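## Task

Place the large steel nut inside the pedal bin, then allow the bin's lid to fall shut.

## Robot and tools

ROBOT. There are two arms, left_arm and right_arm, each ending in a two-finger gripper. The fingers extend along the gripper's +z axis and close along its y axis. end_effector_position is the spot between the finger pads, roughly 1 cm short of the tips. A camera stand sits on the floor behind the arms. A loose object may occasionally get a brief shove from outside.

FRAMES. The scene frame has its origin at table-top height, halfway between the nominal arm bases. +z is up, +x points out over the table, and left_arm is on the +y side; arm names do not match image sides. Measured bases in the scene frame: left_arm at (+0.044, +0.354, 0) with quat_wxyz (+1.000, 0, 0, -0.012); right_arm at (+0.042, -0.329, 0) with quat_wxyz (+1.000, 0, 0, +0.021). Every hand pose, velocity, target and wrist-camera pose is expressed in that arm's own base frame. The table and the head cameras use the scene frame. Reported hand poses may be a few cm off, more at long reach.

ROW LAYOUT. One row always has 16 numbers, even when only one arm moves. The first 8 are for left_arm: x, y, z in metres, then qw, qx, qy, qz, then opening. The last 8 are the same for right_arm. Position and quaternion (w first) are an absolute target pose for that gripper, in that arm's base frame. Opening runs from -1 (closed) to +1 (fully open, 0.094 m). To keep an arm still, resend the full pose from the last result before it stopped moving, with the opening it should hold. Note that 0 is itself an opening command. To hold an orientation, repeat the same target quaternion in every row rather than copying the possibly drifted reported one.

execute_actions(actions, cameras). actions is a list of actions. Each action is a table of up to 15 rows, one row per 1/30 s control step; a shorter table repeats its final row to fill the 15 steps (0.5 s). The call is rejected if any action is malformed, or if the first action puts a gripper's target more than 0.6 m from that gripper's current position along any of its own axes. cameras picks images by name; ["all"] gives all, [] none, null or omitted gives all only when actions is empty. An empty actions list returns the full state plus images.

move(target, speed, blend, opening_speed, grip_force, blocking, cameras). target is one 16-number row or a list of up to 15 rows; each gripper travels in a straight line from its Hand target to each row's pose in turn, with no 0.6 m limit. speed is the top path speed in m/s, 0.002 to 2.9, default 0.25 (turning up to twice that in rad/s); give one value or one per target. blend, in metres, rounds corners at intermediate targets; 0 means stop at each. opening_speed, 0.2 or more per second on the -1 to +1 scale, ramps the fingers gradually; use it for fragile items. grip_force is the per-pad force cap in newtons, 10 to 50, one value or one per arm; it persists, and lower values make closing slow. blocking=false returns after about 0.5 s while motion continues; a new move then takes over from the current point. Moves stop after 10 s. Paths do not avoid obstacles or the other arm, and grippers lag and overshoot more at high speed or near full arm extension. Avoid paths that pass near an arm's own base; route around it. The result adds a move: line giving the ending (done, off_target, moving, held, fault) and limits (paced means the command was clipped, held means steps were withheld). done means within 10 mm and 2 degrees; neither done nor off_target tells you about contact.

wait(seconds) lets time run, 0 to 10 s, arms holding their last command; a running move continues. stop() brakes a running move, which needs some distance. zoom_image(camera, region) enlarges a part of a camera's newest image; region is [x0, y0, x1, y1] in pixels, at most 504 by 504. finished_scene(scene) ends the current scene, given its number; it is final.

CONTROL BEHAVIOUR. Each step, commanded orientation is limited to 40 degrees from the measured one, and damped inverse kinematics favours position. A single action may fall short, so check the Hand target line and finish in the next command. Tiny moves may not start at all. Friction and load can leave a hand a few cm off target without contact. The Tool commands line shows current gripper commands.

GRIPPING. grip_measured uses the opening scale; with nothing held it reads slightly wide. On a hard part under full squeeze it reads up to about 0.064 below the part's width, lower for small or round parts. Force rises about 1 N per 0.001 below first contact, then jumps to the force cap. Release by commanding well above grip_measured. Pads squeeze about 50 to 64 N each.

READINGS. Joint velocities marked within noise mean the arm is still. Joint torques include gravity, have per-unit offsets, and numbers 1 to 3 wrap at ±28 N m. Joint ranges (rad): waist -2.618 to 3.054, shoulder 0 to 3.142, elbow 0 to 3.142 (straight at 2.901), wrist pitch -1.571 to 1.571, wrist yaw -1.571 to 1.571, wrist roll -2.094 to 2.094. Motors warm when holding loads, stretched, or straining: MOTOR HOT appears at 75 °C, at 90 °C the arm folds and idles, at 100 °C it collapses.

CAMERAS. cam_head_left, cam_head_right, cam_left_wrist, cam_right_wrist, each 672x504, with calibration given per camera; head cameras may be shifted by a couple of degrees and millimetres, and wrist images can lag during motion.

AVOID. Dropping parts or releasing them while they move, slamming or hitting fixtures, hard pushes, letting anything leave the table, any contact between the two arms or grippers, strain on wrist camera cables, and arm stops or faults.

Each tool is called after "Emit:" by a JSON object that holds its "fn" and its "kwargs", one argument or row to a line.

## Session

Emit:
{"fn": "execute_actions", "kwargs": {
  "actions": []
}}

Emit:
{"fn": "zoom_image", "kwargs": {
  "camera": "cam_head_left",
  "region": [220, 60, 500, 260]
}}

Scene clock: 0.00 s.
left_arm: end_effector_position=(+0.4165, +0.0119, +0.1431) grip_measured=+1.000 end_effector_quat_wxyz=(+0.633, -0.030, +0.773, -0.003) | right_arm: end_effector_position=(+0.4045, +0.0286, +0.1142) grip_measured=+1.000 end_effector_quat_wxyz=(+0.608, -0.038, +0.792, +0.047)
Joint positions: left_arm=[0.021 1.512 0.422 0.892 -0.013 -0.047 0.094] | right_arm=[0.025 1.552 0.372 0.919 -0.096 0.003 0.094]
Joint velocities: within noise
Joint torques (N m): no reading
Motor temperatures (°C): left_arm=[22 22 24 21 23 21 22] | right_arm=[21 21 25 21 19 22 23]
Heat: left arm: 24 °C; right arm: 25 °C.
Hand target: left_arm +0.4176, +0.0120, +0.1468; +0.637, -0.030, +0.771, -0.003 | right_arm +0.4070, +0.0288, +0.1221; +0.616, -0.039, +0.785, +0.047
Tool commands: left_gripper/opening=+1.0 right_gripper/opening=+1.0
camera_calibration:
cam_left_wrist: T_world_to_cam=[[0.0475217, -0.99587, 0.0773639, -0.02181], [-0.488628, -0.0907286, -0.867762, 0.364576], [0.871197, 0.00343539, -0.490922, -0.184696], [0, 0, 0, 1]] pos_world=[0.340085, 0.011992, 0.227381]
cam_right_wrist: T_world_to_cam=[[0.0828455, -0.996547, -0.00560154, -0.0100078], [-0.533133, -0.0395704, -0.845106, 0.350443], [0.841965, 0.0729996, -0.53457, -0.173487], [0, 0, 0, 1]] pos_world=[0.333732, 0.0165584, 0.203364]

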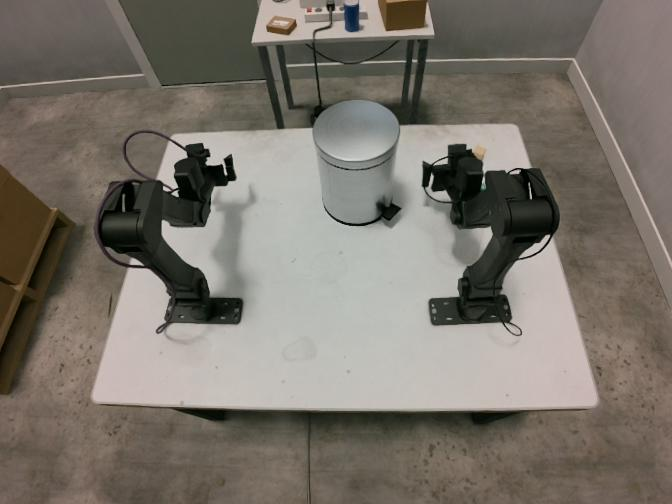

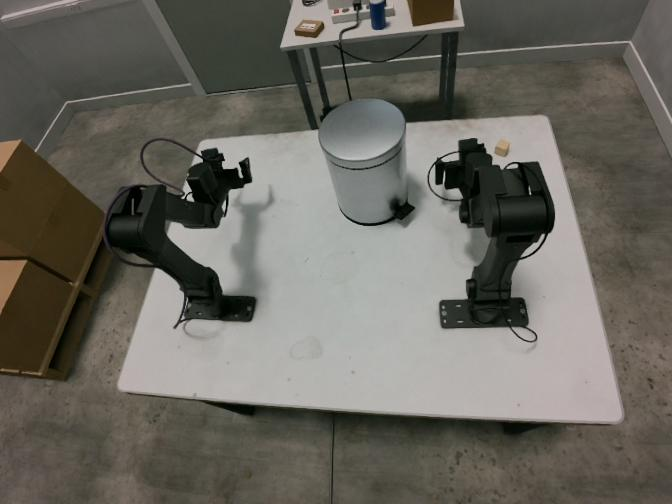

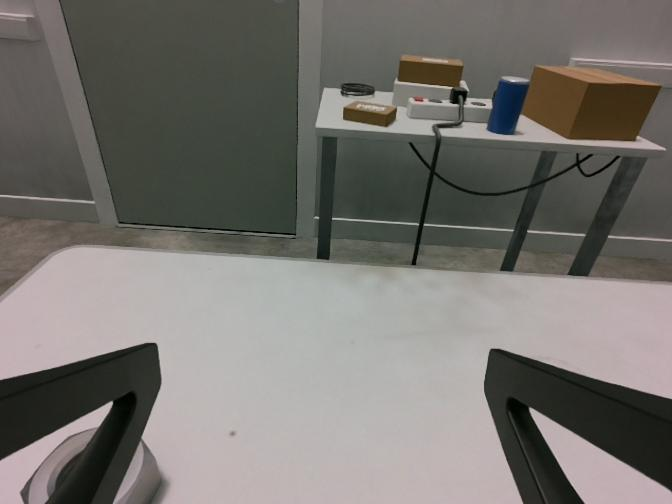

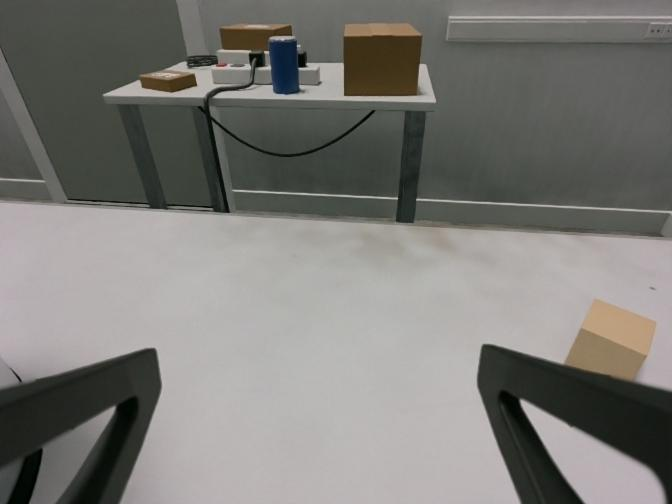

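Scaled by 1.800.

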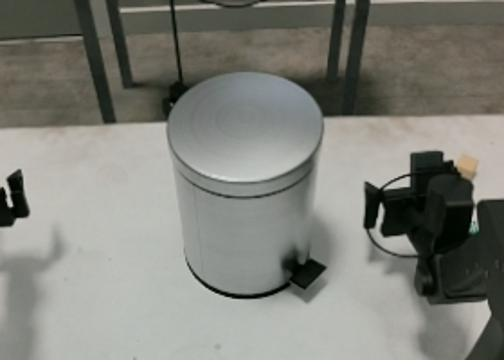

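Emit:
{"fn": "move", "kwargs": {
  "target": [
    [0.40,0.08,0.22,0,-0.13,0.991,0,1,0.27,0.06,0.2,0.36,-0.316,0.868,0.131,-1],
    [0.42,0.11,0.19,0,-0.13,0.991,0,1,0.25,0.12,0.18,0.36,-0.316,0.868,0.131,-1]
  ],
  "blend": [0.02,0],
  "speed": 0.3,
  "cameras": ["all"]
}}

Scene clock: 19.63 s.
left_arm: end_effector_position=(+0.4186, +0.1101, +0.1848) grip_measured=+1.000 end_effector_quat_wxyz=(+0.076, -0.137, +0.988, +0.006) | right_arm: end_effector_position=(+0.2493, +0.1186, +0.1760) grip_measured=-0.995 end_effector_quat_wxyz=(+0.348, -0.315, +0.873, +0.132)
Joint positions: left_arm=[0.257 2.125 2.248 -1.54 0.006 -0.018 0.094] | right_arm=[0.231 0.935 0.81 -0.742 -0.323 -0.342 0]
Joint torques (N m): left_arm=[-0.35 -11.25 7.32 0.49 -0.04 0.13] | right_arm=[0.55 -2.91 5.15 1.51 -0.15 0.07]
Heat: left arm: 26 °C; right arm: 26 °C.
Hand target: left_arm +0.4197, +0.1098, +0.1896; +0.080, -0.130, +0.988, +0.009 | right_arm +0.2499, +0.1200, +0.1800; +0.360, -0.316, +0.868, +0.131
Off the commanded pose: left_arm 0.005 m, 9 deg | right_arm 0.004 m, 2 deg.
joint sent to its limit (left arm) — joint 4 (wrist pitch), lower limit. The joint targets are off in orientation, not in position.
move: off_target (left_arm)
camera_calibration:
cam_left_wrist: T_world_to_cam=[[0.303274, -0.952783, 0.0151279, -0.0276556], [-0.940952, -0.296926, 0.162616, 0.432287], [-0.150446, -0.0635517, -0.986573, 0.360194], [0, 0, 0, 1]] pos_world=[0.469338, 0.124898, 0.28548]
cam_right_wrist: T_world_to_cam=[[0.627826, -0.777923, 0.0258865, -0.0744588], [-0.690116, -0.571726, -0.443699, 0.355077], [0.359964, 0.260701, -0.895802, 0.145248], [0, 0, 0, 1]] pos_world=[0.239508, 0.107217, 0.289588]

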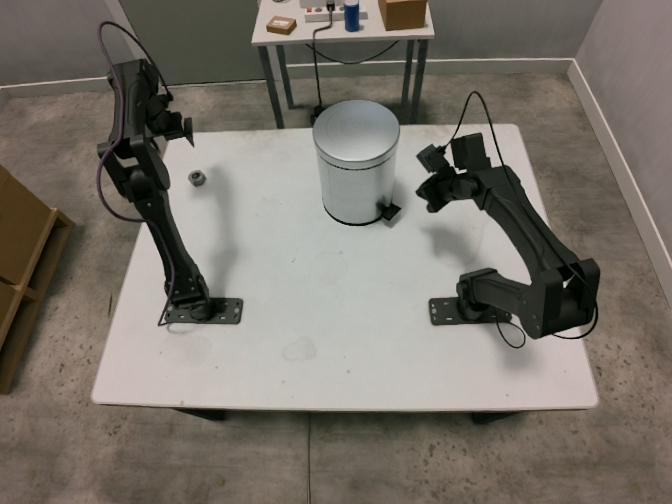

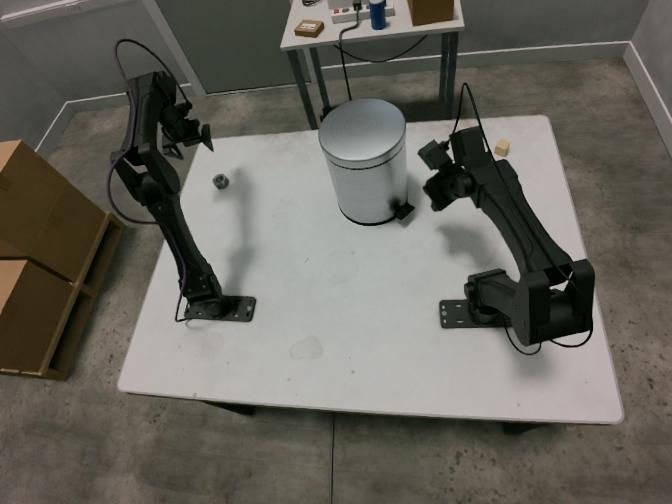

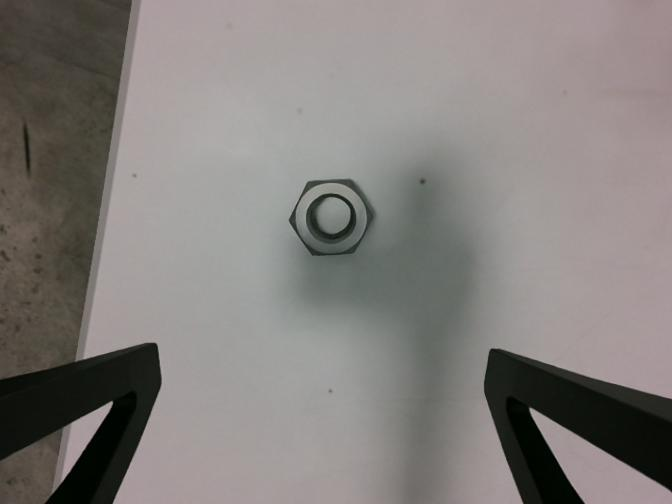

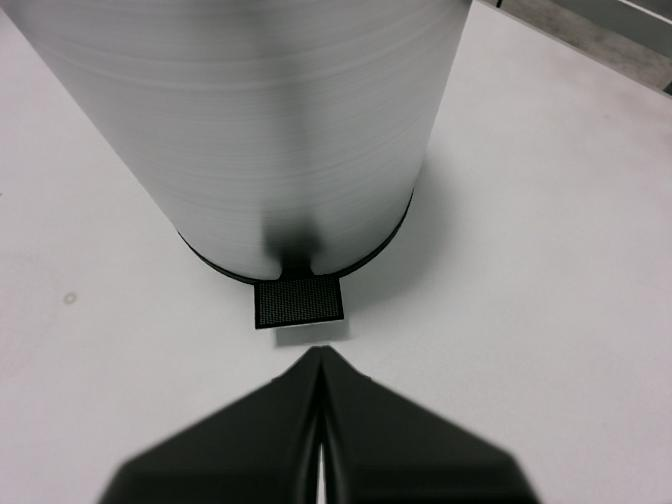

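Emit:
{"fn": "move", "kwargs": {
  "target": [
    [0.445,0.116,0.085,0,0.1045,0.9945,0,1,0.28,0.16,0.09,0.36,-0.316,0.868,0.131,-1]
  ],
  "speed": 0.2,
  "cameras": ["all"]
}}

Scene clock: 36.20 s.
left_arm: end_effector_position=(+0.4357, +0.1154, +0.0863) grip_measured=+1.000 end_effector_quat_wxyz=(-0.011, +0.096, +0.995, -0.005) | right_arm: end_effector_position=(+0.2788, +0.1585, +0.0907) grip_measured=-0.995 end_effector_quat_wxyz=(+0.356, -0.316, +0.870, +0.131)
Joint positions: left_arm=[0.257 2.355 2.239 -1.478 0.001 0.45 0.094] | right_arm=[0.394 1.157 0.552 -0.211 -0.214 -0.218 0]
Joint torques (N m): left_arm=[-0.5 -11.89 7.43 0.46 0 0.13] | right_arm=[0.42 -2.88 5.03 1.62 -0.07 0.06]
Heat: left arm: 26 °C; right arm: 27 °C.
Hand target: left_arm +0.4448, +0.1158, +0.0851; +0.000, +0.105, +0.995, +0.000 | right_arm +0.2799, +0.1600, +0.0901; +0.360, -0.316, +0.868, +0.131
Off the commanded pose: left_arm 0.009 m, 2 deg | right_arm 0.002 m, 0 deg.
move: done
camera_calibration:
cam_left_wrist: T_world_to_cam=[[-0.158093, -0.987349, 0.0121531, 0.178889], [-0.931484, 0.153209, 0.329948, 0.39546], [-0.327636, 0.0408419, -0.943921, 0.327412], [0, 0, 0, 1]] pos_world=[0.503918, 0.102666, 0.176396]
cam_right_wrist: T_world_to_cam=[[0.628449, -0.777108, 0.0339693, -0.0607797], [-0.681371, -0.571041, -0.457872, 0.359195], [0.375214, 0.264604, -0.888369, 0.0421856], [0, 0, 0, 1]] pos_world=[0.267113, 0.14672, 0.204006]

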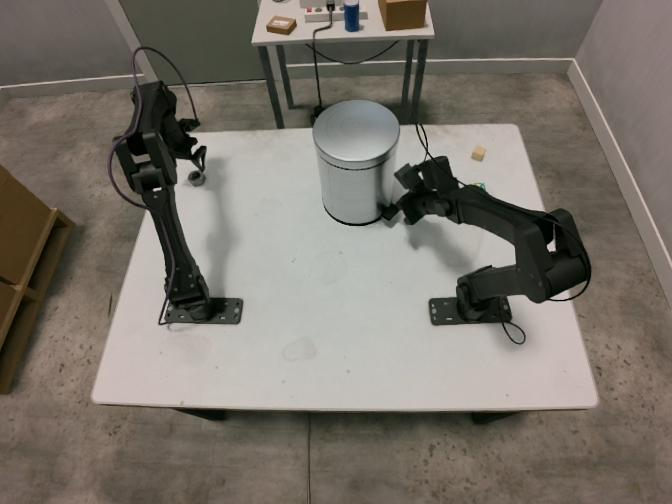

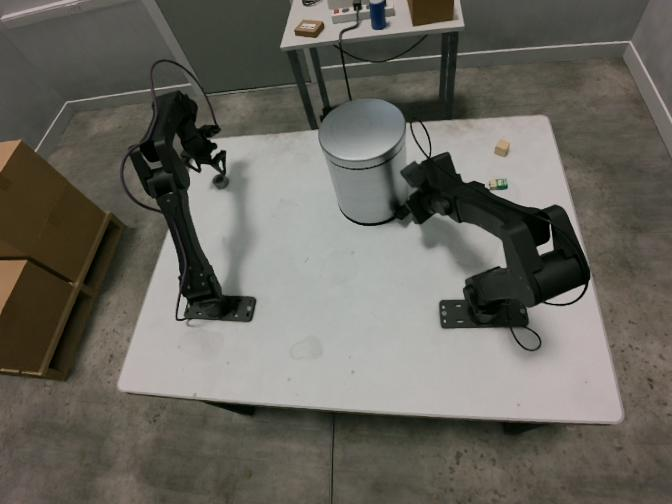

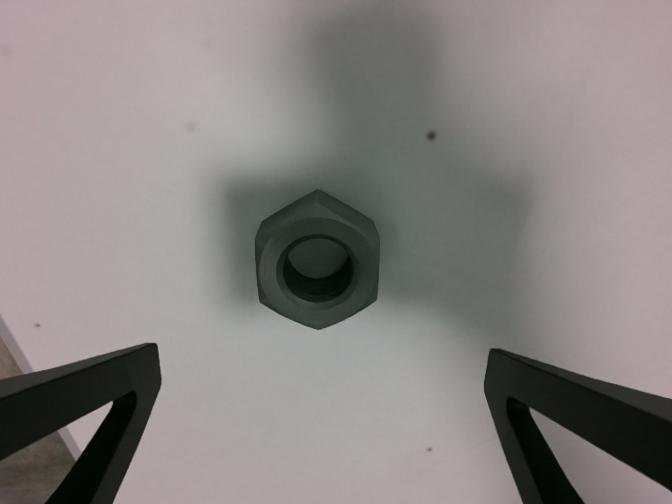

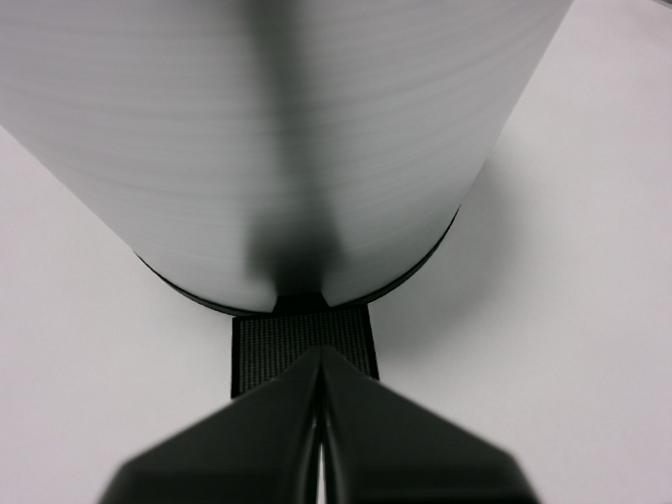

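Emit:
{"fn": "move", "kwargs": {
  "target": [
    [0.4455,0.119,0.04,0,0.1045,0.9945,0,0.7,0.28,0.16,0.09,0.36,-0.316,0.868,0.131,-1],
    [0.4455,0.119,0.013,0,0.1045,0.9945,0,0.7,0.28,0.16,0.09,0.36,-0.316,0.868,0.131,-1]
  ],
  "speed": [0.12,0.05],
  "cameras": ["cam_left_wrist"]
}}

Scene clock: 45.37 s.
left_arm: end_effector_position=(+0.4462, +0.1183, +0.0260) grip_measured=+0.703 end_effector_quat_wxyz=(+0.007, +0.100, +0.995, +0.002) | right_arm: end_effector_position=(+0.2790, +0.1585, +0.0908) grip_measured=-0.995 end_effector_quat_wxyz=(+0.356, -0.316, +0.869, +0.131)
Joint positions: left_arm=[0.257 2.36 2.008 -1.204 0.001 0.457 0.08] | right_arm=[0.394 1.157 0.552 -0.21 -0.214 -0.218 0]
Joint torques (N m): left_arm=[0.05 -11.56 4.51 0.53 0.01 0.13] | right_arm=[0.44 -2.86 5 1.59 -0.06 0.06]
Heat: left arm: 27 °C; right arm: 27 °C.
Hand target: left_arm +0.4451, +0.1188, +0.0131; +0.000, +0.104, +0.995, +0.000 | right_arm +0.2800, +0.1600, +0.0901; +0.360, -0.316, +0.868, +0.131
Off the commanded pose: left_arm 0.013 m, 1 deg | right_arm 0.002 m, 0 deg.
move: off_target (left_arm)
camera_calibration:
cam_left_wrist: T_world_to_cam=[[-0.164732, -0.98633, -0.00403206, 0.187387], [-0.942002, 0.156114, 0.297087, 0.429858], [-0.292396, 0.0527378, -0.954842, 0.256963], [0, 0, 0, 1]] pos_world=[0.510931, 0.104167, 0.118409]
Images, in order (width x height): cam_left_wrist 672x504.

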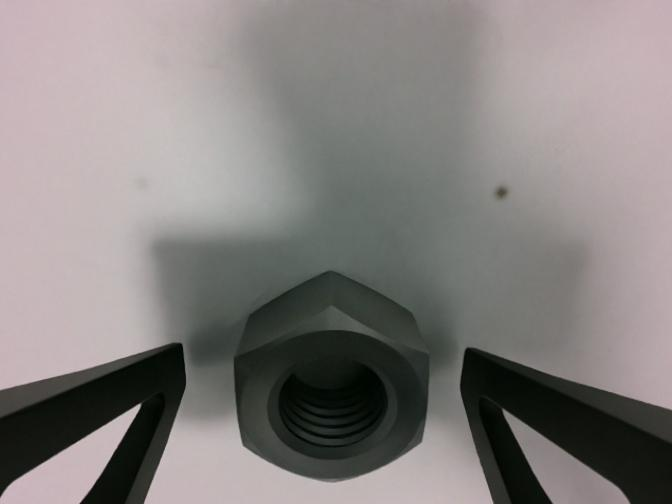

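Emit:
{"fn": "move", "kwargs": {
  "target": [
    [0.444,0.119,0.020,0,0.1045,0.9945,0,0.7,0.28,0.16,0.09,0.36,-0.316,0.868,0.131,-1],
    [0.444,0.119,0.020,0,0.1045,0.9945,0,-0.15,0.28,0.16,0.09,0.36,-0.316,0.868,0.131,-1]
  ],
  "speed": 0.05,
  "opening_speed": 0.4,
  "cameras": ["cam_left_wrist"]
}}

Scene clock: 54.70 s.
left_arm: end_effector_position=(+0.4462, +0.1183, +0.0260) grip_measured=-0.031 end_effector_quat_wxyz=(+0.007, +0.100, +0.995, +0.002) | right_arm: end_effector_position=(+0.2790, +0.1585, +0.0908) grip_measured=-0.995 end_effector_quat_wxyz=(+0.356, -0.316, +0.869, +0.131)
Joint positions: left_arm=[0.257 2.36 2.008 -1.204 0.001 0.458 0.046] | right_arm=[0.394 1.157 0.552 -0.21 -0.214 -0.218 0]
Joint torques (N m): left_arm=[0.18 -12.51 5.19 0.36 0.02 0.13] | right_arm=[0.47 -2.84 5.04 1.59 -0.08 0.05]
Heat: left arm: 26 °C; right arm: 27 °C.
Hand target: left_arm +0.4439, +0.1189, +0.0200; +0.000, +0.105, +0.995, +0.000 | right_arm +0.2800, +0.1600, +0.0901; +0.360, -0.316, +0.868, +0.131
Off the commanded pose: left_arm 0.006 m, 1 deg | right_arm 0.002 m, 0 deg.
move: done
camera_calibration:
cam_left_wrist: T_world_to_cam=[[-0.166224, -0.98608, -0.00407892, 0.18803], [-0.941746, 0.157521, 0.297157, 0.429588], [-0.292378, 0.0532359, -0.95482, 0.256904], [0, 0, 0, 1]] pos_world=[0.51093, 0.104067, 0.118409]
Images, in order (width x height): cam_left_wrist 672x504.

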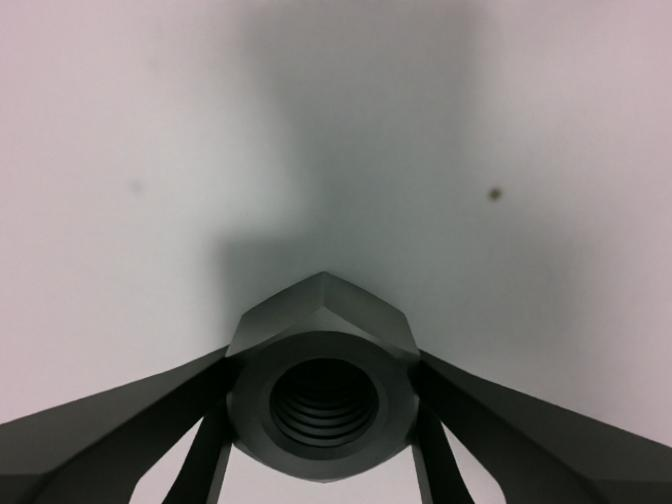

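Emit:
{"fn": "move", "kwargs": {
  "target": [
    [0.43,0.10,0.14,0,0.1045,0.9945,0,-0.15,0.285,0.165,0.07,0.36,-0.316,0.868,0.131,-1],
    [0.36,-0.02,0.38,0.216,0.104,0.966,0,-0.15,0.278,0.158,0.02,0.36,-0.316,0.868,0.131,-1],
    [0.36,-0.02,0.38,0.216,0.104,0.966,0,-0.15,0.272,0.153,-0.035,0.36,-0.316,0.868,0.131,-1]
  ],
  "speed": [0.15,0.2,0.06],
  "blend": [0.02,0,0],
  "cameras": ["all"]
}}

Scene clock: 72.00 s.
left_arm: end_effector_position=(+0.3609, -0.0196, +0.3647) grip_measured=-0.032 end_effector_quat_wxyz=(+0.301, +0.104, +0.948, +0.004) | right_arm: end_effector_position=(+0.2944, +0.1705, +0.0280) grip_measured=-0.995 end_effector_quat_wxyz=(+0.466, -0.320, +0.810, +0.155)
Joint positions: left_arm=[-0.042 1.687 2.294 -1.566 0.031 0.167 0.045] | right_arm=[0.38 1.546 0.219 0.759 -0.269 -0.224 0]
Joint torques (N m): left_arm=[-0.35 -7.95 6.42 1.46 0 -0.07] | right_arm=[-0.03 0.23 2.25 0.17 0.37 -0.08]
Heat: left arm: 26 °C; right arm: 27 °C.
Hand target: left_arm +0.3597, -0.0199, +0.3792; +0.326, +0.100, +0.940, +0.005 | right_arm +0.2635, +0.1497, -0.0259; +0.364, -0.318, +0.866, +0.132
Off the commanded pose: left_arm 0.015 m, 10 deg | right_arm 0.069 m, 14 deg.
joint read past its limit (left arm) — joint 4 (wrist pitch), lower limit.
joint sent to its limit (left arm) — joint 4 (wrist pitch), lower limit. The joint targets are off in orientation, not in position.
move: off_target (left_arm, right_arm)
camera_calibration:
cam_left_wrist: T_world_to_cam=[[-0.167968, -0.984553, -0.0494207, 0.0565611], [-0.940784, 0.175073, -0.2903, 0.484581], [0.294468, -0.00226706, -0.955659, 0.350188], [0, 0, 0, 1]] pos_world=[0.362267, -0.0283559, 0.478129]
cam_right_wrist: T_world_to_cam=[[0.641212, -0.763275, 0.0791119, -0.0665554], [-0.539817, -0.521942, -0.660435, 0.303576], [0.545385, 0.380772, -0.746704, -0.0964646], [0, 0, 0, 1]] pos_world=[0.259162, 0.14438, 0.133727]

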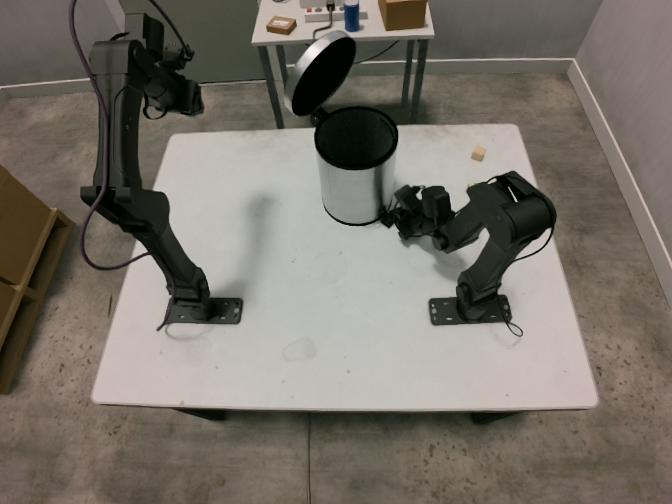

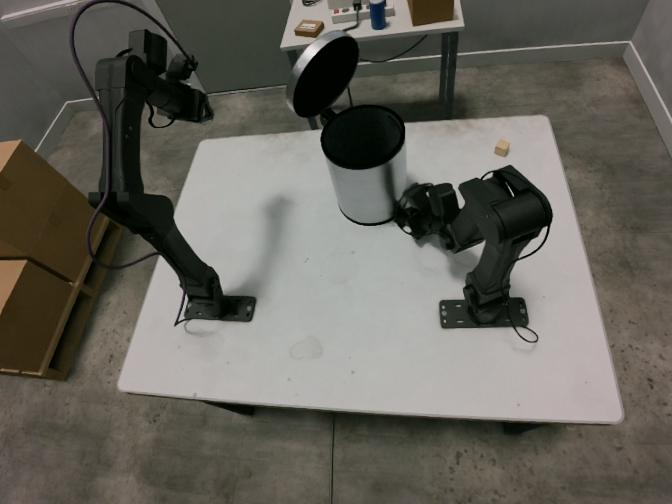

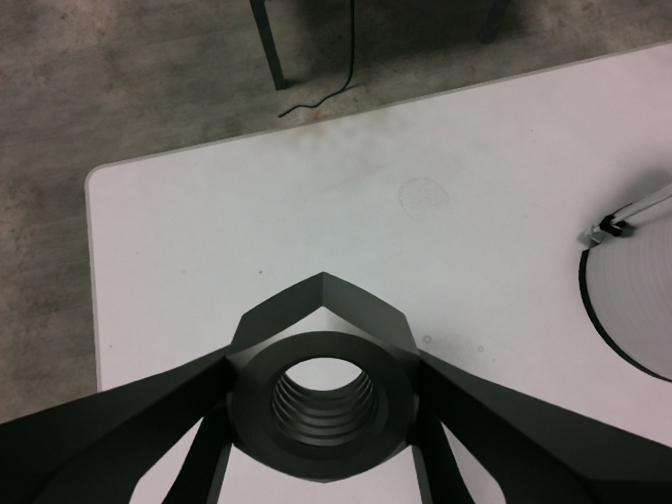

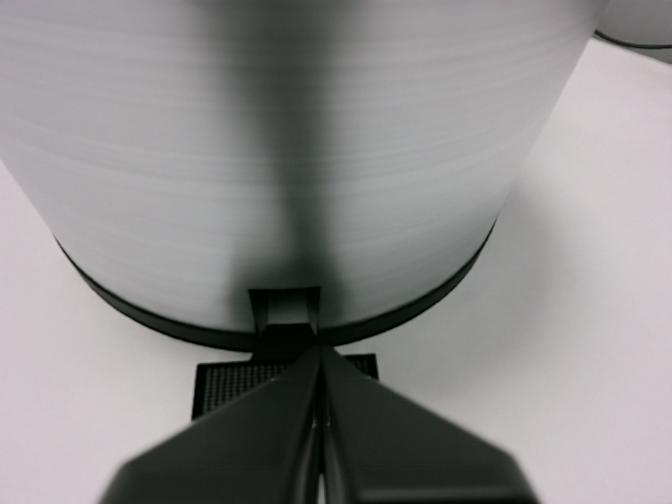

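Emit:
{"fn": "move", "kwargs": {
  "target": [
    [0.31,-0.22,0.40,0.237,0.32,0.91,-0.08,-0.15,0.27,0.152,-0.033,0.36,-0.316,0.868,0.131,-1],
    [0.345,-0.38,0.37,0.237,0.393,0.882,-0.105,-0.15,0.27,0.152,-0.033,0.36,-0.316,0.868,0.131,-1]
  ],
  "speed": 0.25,
  "blend": [0.04,0],
  "cameras": ["all"]
}}

Scene clock: 83.13 s.
left_arm: end_effector_position=(+0.3372, -0.3739, +0.3495) grip_measured=-0.032 end_effector_quat_wxyz=(+0.340, +0.383, +0.846, -0.152) | right_arm: end_effector_position=(+0.2943, +0.1689, +0.0284) grip_measured=-0.995 end_effector_quat_wxyz=(+0.467, -0.319, +0.811, +0.151)
Joint positions: left_arm=[-0.837 2.183 2.834 -1.459 0.006 0.011 0.045] | right_arm=[0.38 1.538 0.215 0.756 -0.261 -0.226 0]
Joint torques (N m): left_arm=[0.05 -11.19 7.08 2.04 -0.03 -0.06] | right_arm=[-0.08 -0.61 2.15 0.1 0.28 -0.05]
Heat: left arm: 26 °C; right arm: 26 °C.
Hand target: left_arm +0.3435, -0.3785, +0.3693; +0.375, +0.371, +0.833, -0.166 | right_arm +0.2620, +0.1490, -0.0243; +0.365, -0.317, +0.866, +0.132
Off the commanded pose: left_arm 0.023 m, 14 deg | right_arm 0.068 m, 14 deg.
elbow stopped short (left arm): the move would have taken joint 3 (elbow) straighter than the controller allows.
move: off_target (left_arm, right_arm)
camera_calibration:
cam_left_wrist: T_world_to_cam=[[-0.734321, -0.678453, 0.0217962, -0.0164654], [-0.618981, 0.656081, -0.431764, 0.640665], [0.278631, -0.330545, -0.901723, 0.205559], [0, 0, 0, 1]] pos_world=[0.327193, -0.363552, 0.462332]
cam_right_wrist: T_world_to_cam=[[0.636161, -0.766873, 0.0848798, -0.0657828], [-0.541005, -0.521796, -0.659577, 0.303162], [0.550102, 0.373677, -0.746829, -0.0956185], [0, 0, 0, 1]] pos_world=[0.258461, 0.143472, 0.134132]

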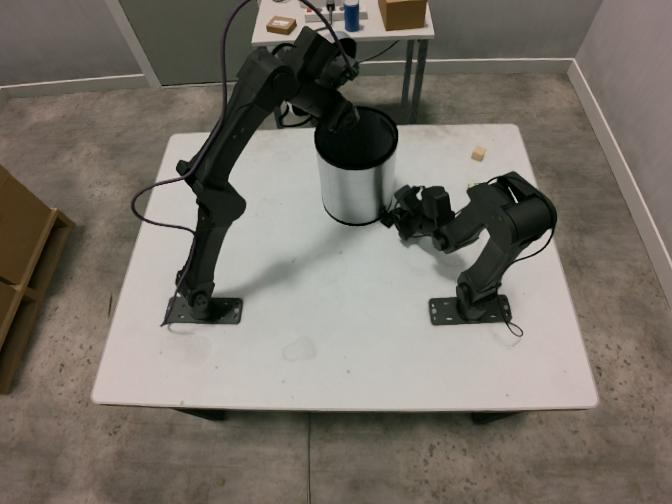

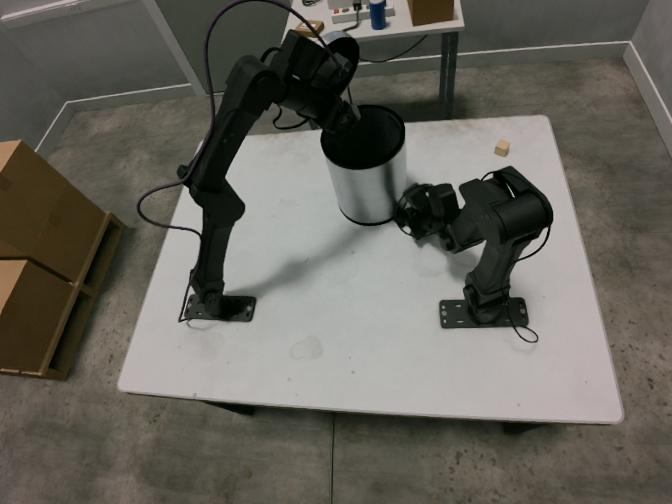

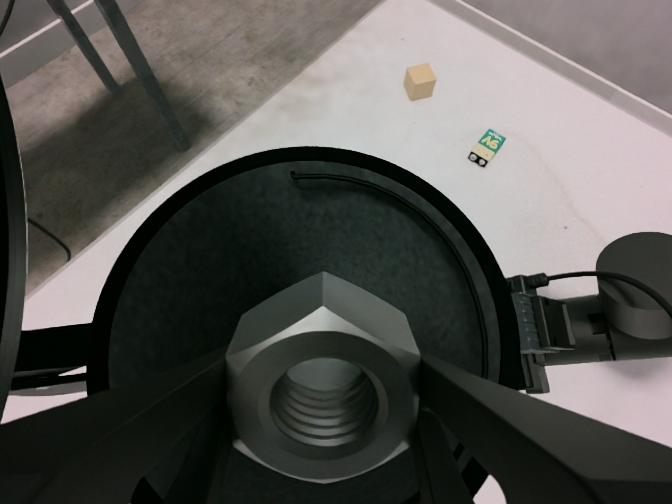

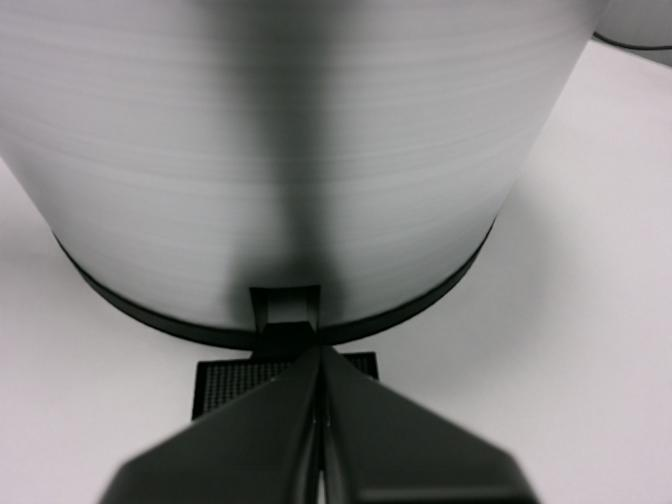

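Emit:
{"fn": "move", "kwargs": {
  "target": [
    [0.37,-0.398,0.31,0.25,0.39,0.88,-0.11,-0.15,0.27,0.152,-0.033,0.36,-0.316,0.868,0.131,-1],
    [0.372,-0.40,0.24,0.25,0.39,0.88,-0.11,-0.15,0.27,0.152,-0.033,0.36,-0.316,0.868,0.131,-1]
  ],
  "speed": 0.12,
  "blend": [0.02,0],
  "cameras": ["all"]
}}

Scene clock: 91.10 s.
left_arm: end_effector_position=(+0.3657, -0.3990, +0.2324) grip_measured=-0.032 end_effector_quat_wxyz=(+0.237, +0.394, +0.882, -0.106) | right_arm: end_effector_position=(+0.2932, +0.1689, +0.0283) grip_measured=-0.995 end_effector_quat_wxyz=(+0.466, -0.320, +0.811, +0.152)
Joint positions: left_arm=[-0.829 2.413 2.834 -1.468 0.006 0.011 0.045] | right_arm=[0.38 1.533 0.214 0.75 -0.264 -0.226 0]
Joint torques (N m): left_arm=[0.61 -12.98 7.43 1.31 0.01 0.03] | right_arm=[-0.06 -0.36 2.29 0.13 0.3 -0.05]
Heat: left arm: 27 °C; right arm: 26 °C.
Hand target: left_arm +0.3717, -0.3996, +0.2399; +0.252, +0.389, +0.879, -0.110 | right_arm +0.2620, +0.1489, -0.0241; +0.365, -0.317, +0.865, +0.132
Off the commanded pose: left_arm 0.010 m, 2 deg | right_arm 0.068 m, 14 deg.
elbow stopped short (left arm): the move would have taken joint 3 (elbow) straighter than the controller allows.
move: off_target (right_arm)
camera_calibration:
cam_left_wrist: T_world_to_cam=[[-0.725662, -0.687807, 0.0183543, -0.016157], [-0.675828, 0.707511, -0.206603, 0.613235], [0.129117, -0.162328, -0.978253, 0.223251], [0, 0, 0, 1]] pos_world=[0.373891, -0.408743, 0.345388]
cam_right_wrist: T_world_to_cam=[[0.638119, -0.765468, 0.0828444, -0.0657685], [-0.541559, -0.522717, -0.658393, 0.302899], [0.547283, 0.375268, -0.748102, -0.094568], [0, 0, 0, 1]] pos_world=[0.257761, 0.143475, 0.134129]

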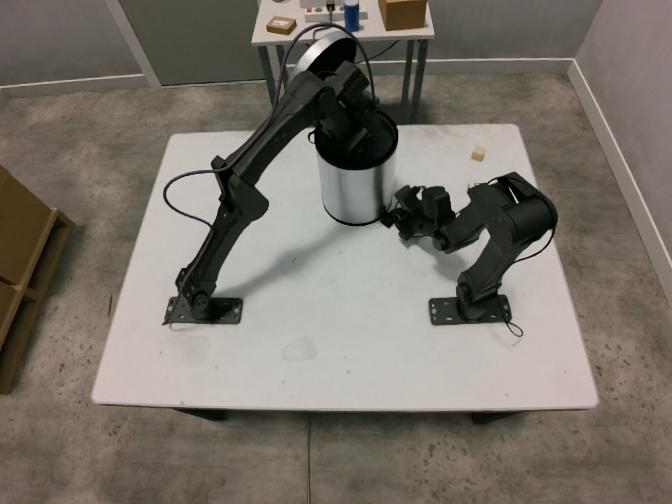

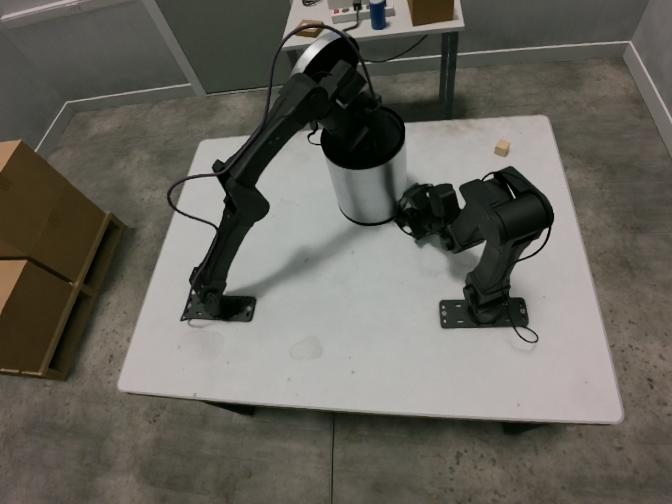

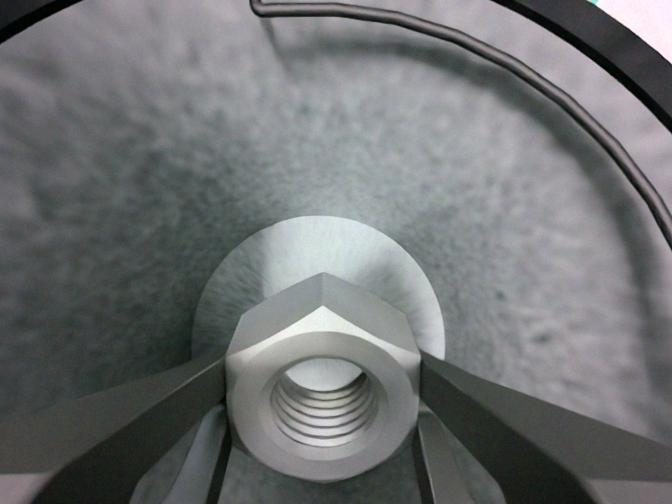

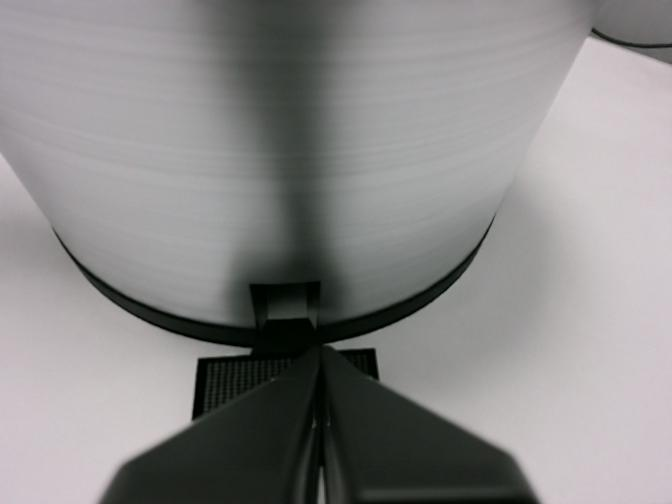

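Emit:
{"fn": "move", "kwargs": {
  "target": [0.372,-0.40,0.24,0.25,0.39,0.88,-0.11,0.4,0.27,0.152,-0.033,0.36,-0.316,0.868,0.131,-1],
  "opening_speed": 1,
  "cameras": ["cam_left_wrist"]
}}

Emit:
{"fn": "move", "kwargs": {
  "target": [
    [0.35,-0.385,0.37,0.26,0.39,0.87,-0.11,0.4,0.27,0.152,-0.033,0.36,-0.316,0.868,0.131,-1],
    [0.31,-0.2,0.39,0.237,0.32,0.91,-0.08,0.4,0.27,0.152,-0.033,0.36,-0.316,0.868,0.131,-1],
    [0.33,-0.05,0.37,0.237,0.2,0.95,-0.05,0.4,0.27,0.152,-0.033,0.36,-0.316,0.868,0.131,-1]
  ],
  "speed": [0.15,0.25,0.3],
  "blend": [0.03,0.03,0]
}}

Emit:
{"fn": "move", "kwargs": {
  "target": [
    [0.33,-0.05,0.37,0.237,0.2,0.95,-0.05,0.4,0.283,0.160,0.03,0.42,-0.318,0.84,0.14,-1],
    [0.33,-0.05,0.37,0.237,0.2,0.95,-0.05,0.4,0.278,0.157,0.09,0.38,-0.316,0.858,0.131,-1],
    [0.33,-0.05,0.37,0.237,0.2,0.95,-0.05,0.4,0.25,0.12,0.18,0.36,-0.316,0.868,0.131,-1]
  ],
  "speed": [0.06,0.03,0.2],
  "cameras": ["all"]
}}

Scene clock: 100.73 s.
left_arm: end_effector_position=(+0.3661, -0.3995, +0.2347) grip_measured=+0.397 end_effector_quat_wxyz=(+0.240, +0.394, +0.881, -0.107) | right_arm: end_effector_position=(+0.2928, +0.1689, +0.0281) grip_measured=-0.995 end_effector_quat_wxyz=(+0.465, -0.320, +0.811, +0.152)
Joint positions: left_arm=[-0.829 2.413 2.841 -1.467 0.006 0.011 0.066] | right_arm=[0.38 1.532 0.213 0.749 -0.264 -0.226 0]
Joint torques (N m): left_arm=[0.59 -12.79 7.08 1.31 0.02 0.01] | right_arm=[-0.06 -0.28 2.33 0.13 0.31 -0.05]
Heat: left arm: 27 °C; right arm: 25 °C.
Hand target: left_arm +0.3718, -0.3997, +0.2399; +0.252, +0.389, +0.879, -0.111 | right_arm +0.2619, +0.1489, -0.0242; +0.365, -0.317, +0.866, +0.132
Off the commanded pose: left_arm 0.008 m, 1 deg | right_arm 0.067 m, 14 deg.
elbow stopped short (left arm): the move would have taken joint 3 (elbow) straighter than the controller allows.
move: off_target (right_arm)
camera_calibration:
cam_left_wrist: T_world_to_cam=[[-0.725711, -0.687751, 0.0185263, -0.0162274], [-0.674801, 0.706281, -0.214034, 0.615154], [0.134117, -0.167828, -0.976651, 0.220989], [0, 0, 0, 1]] pos_world=[0.373692, -0.408544, 0.347793]
Images, in order (width x height): cam_left_wrist 672x504.

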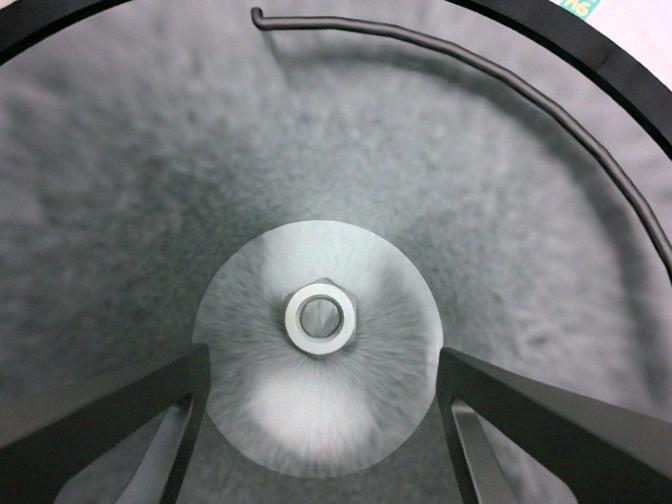

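Scene clock: 103.67 s.
left_arm: end_effector_position=(+0.3385, -0.0490, +0.3677) grip_measured=+0.397 end_effector_quat_wxyz=(+0.312, +0.184, +0.931, -0.040) | right_arm: end_effector_position=(+0.2949, +0.1682, +0.0283) grip_measured=-0.995 end_effector_quat_wxyz=(+0.467, -0.318, +0.811, +0.149)
Joint positions: left_arm=[-0.066 1.595 2.189 -1.541 0.153 0.275 0.066] | right_arm=[0.38 1.54 0.215 0.758 -0.258 -0.226 0]
Joint torques (N m): left_arm=[0.03 -7.73 3.63 1.25 0.17 0.11] | right_arm=[-0.05 -0.69 2.13 0.09 0.25 -0.04]
Motor temperatures (°C): left_arm=[22 27 27 25 23 21 23] | right_arm=[21 21 25 23 19 22 23]
Heat: left arm: 27 °C; right arm: 25 °C.
Hand target: left_arm +0.3302, -0.0501, +0.3694; +0.311, +0.191, +0.930, -0.044 | right_arm +0.2622, +0.1489, -0.0243; +0.365, -0.317, +0.866, +0.132
Off the commanded pose: left_arm 0.009 m, 9 deg | right_arm 0.068 m, 14 deg.
elbow stopped short (left arm): the move would have taken joint 3 (elbow) straighter than the controller allows.
joint sent to its limit (left arm) — joint 4 (wrist pitch), lower limit. The joint targets are off in orientation, not in position.
move: off_target (left_arm, right_arm)

Scene clock: 109.77 s.
left_arm: end_effector_position=(+0.3385, -0.0491, +0.3677) grip_measured=+0.397 end_effector_quat_wxyz=(+0.312, +0.185, +0.931, -0.041) | right_arm: end_effector_position=(+0.2474, +0.1181, +0.1689) grip_measured=-0.995 end_effector_quat_wxyz=(+0.349, -0.313, +0.874, +0.127)
Joint positions: left_arm=[-0.066 1.595 2.189 -1.541 0.154 0.276 0.066] | right_arm=[0.243 0.918 0.775 -0.718 -0.304 -0.33 0]
Joint torques (N m): left_arm=[0.05 -7.68 3.66 1.25 0.2 0.12] | right_arm=[-0.32 -1.58 7.72 1.32 -0.32 -0.09]
Heat: left arm: 27 °C; right arm: 26 °C.
Hand target: left_arm +0.3302, -0.0501, +0.3694; +0.311, +0.191, +0.930, -0.044 | right_arm +0.2499, +0.1200, +0.1799; +0.360, -0.316, +0.868, +0.131
Off the commanded pose: left_arm 0.009 m, 9 deg | right_arm 0.012 m, 2 deg.
joint sent to its limit (left arm) — joint 4 (wrist pitch), lower limit. The joint targets are off in orientation, not in position.
move: off_target (left_arm, right_arm)
camera_calibration:
cam_left_wrist: T_world_to_cam=[[-0.345021, -0.938421, -0.0180944, 0.0744846], [-0.887701, 0.332514, -0.318467, 0.469648], [0.304872, -0.0938152, -0.947761, 0.34865], [0, 0, 0, 1]] pos_world=[0.336312, -0.0535579, 0.481352]
cam_right_wrist: T_world_to_cam=[[0.620944, -0.783148, 0.0332838, -0.0725015], [-0.693395, -0.568592, -0.442612, 0.35064], [0.365556, 0.251759, -0.896095, 0.139364], [0, 0, 0, 1]] pos_world=[0.237206, 0.107506, 0.282494]

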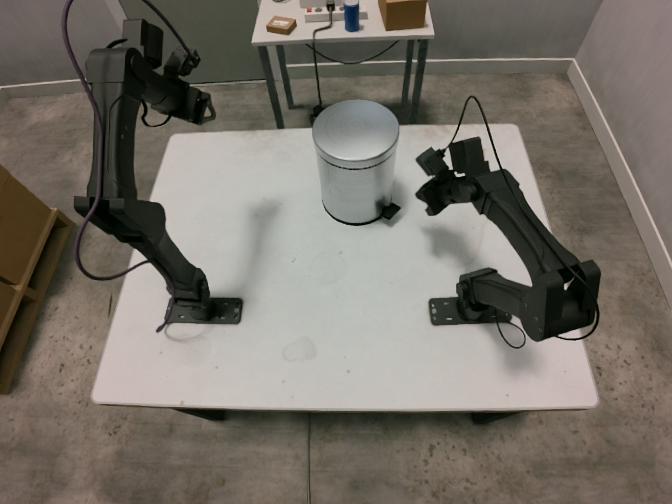

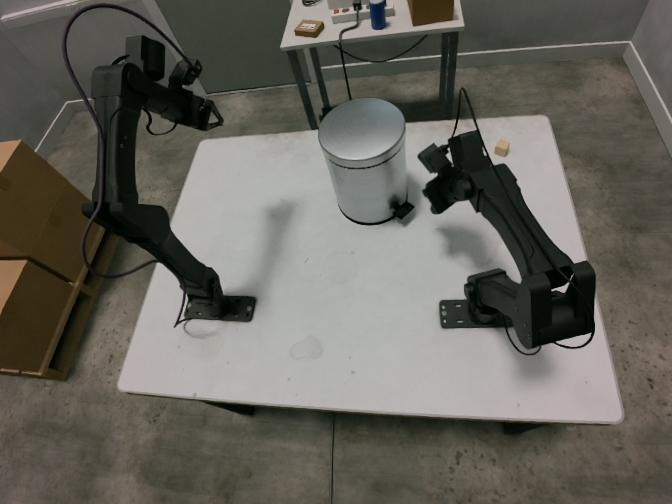

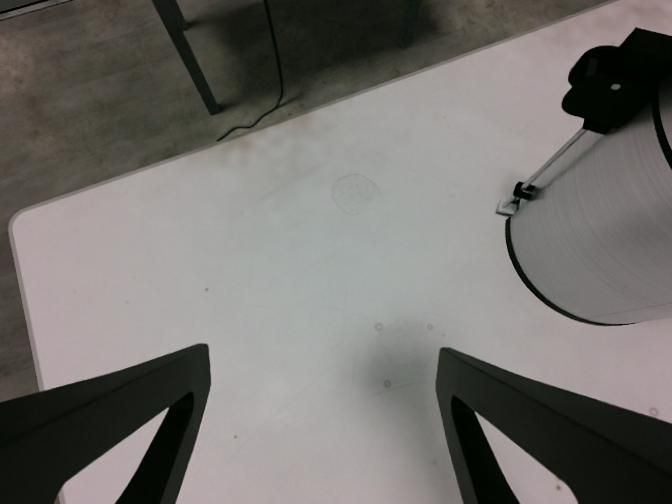

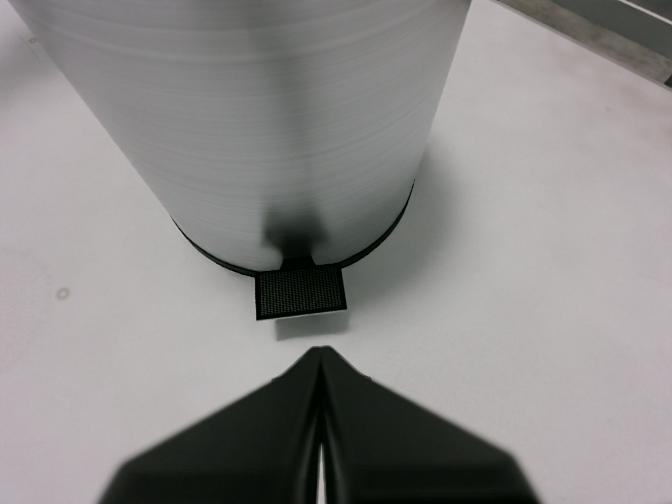

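Emit:
{"fn": "finished_scene", "kwargs": {
  "scene": 3
}}

The scene is finished: the task was done.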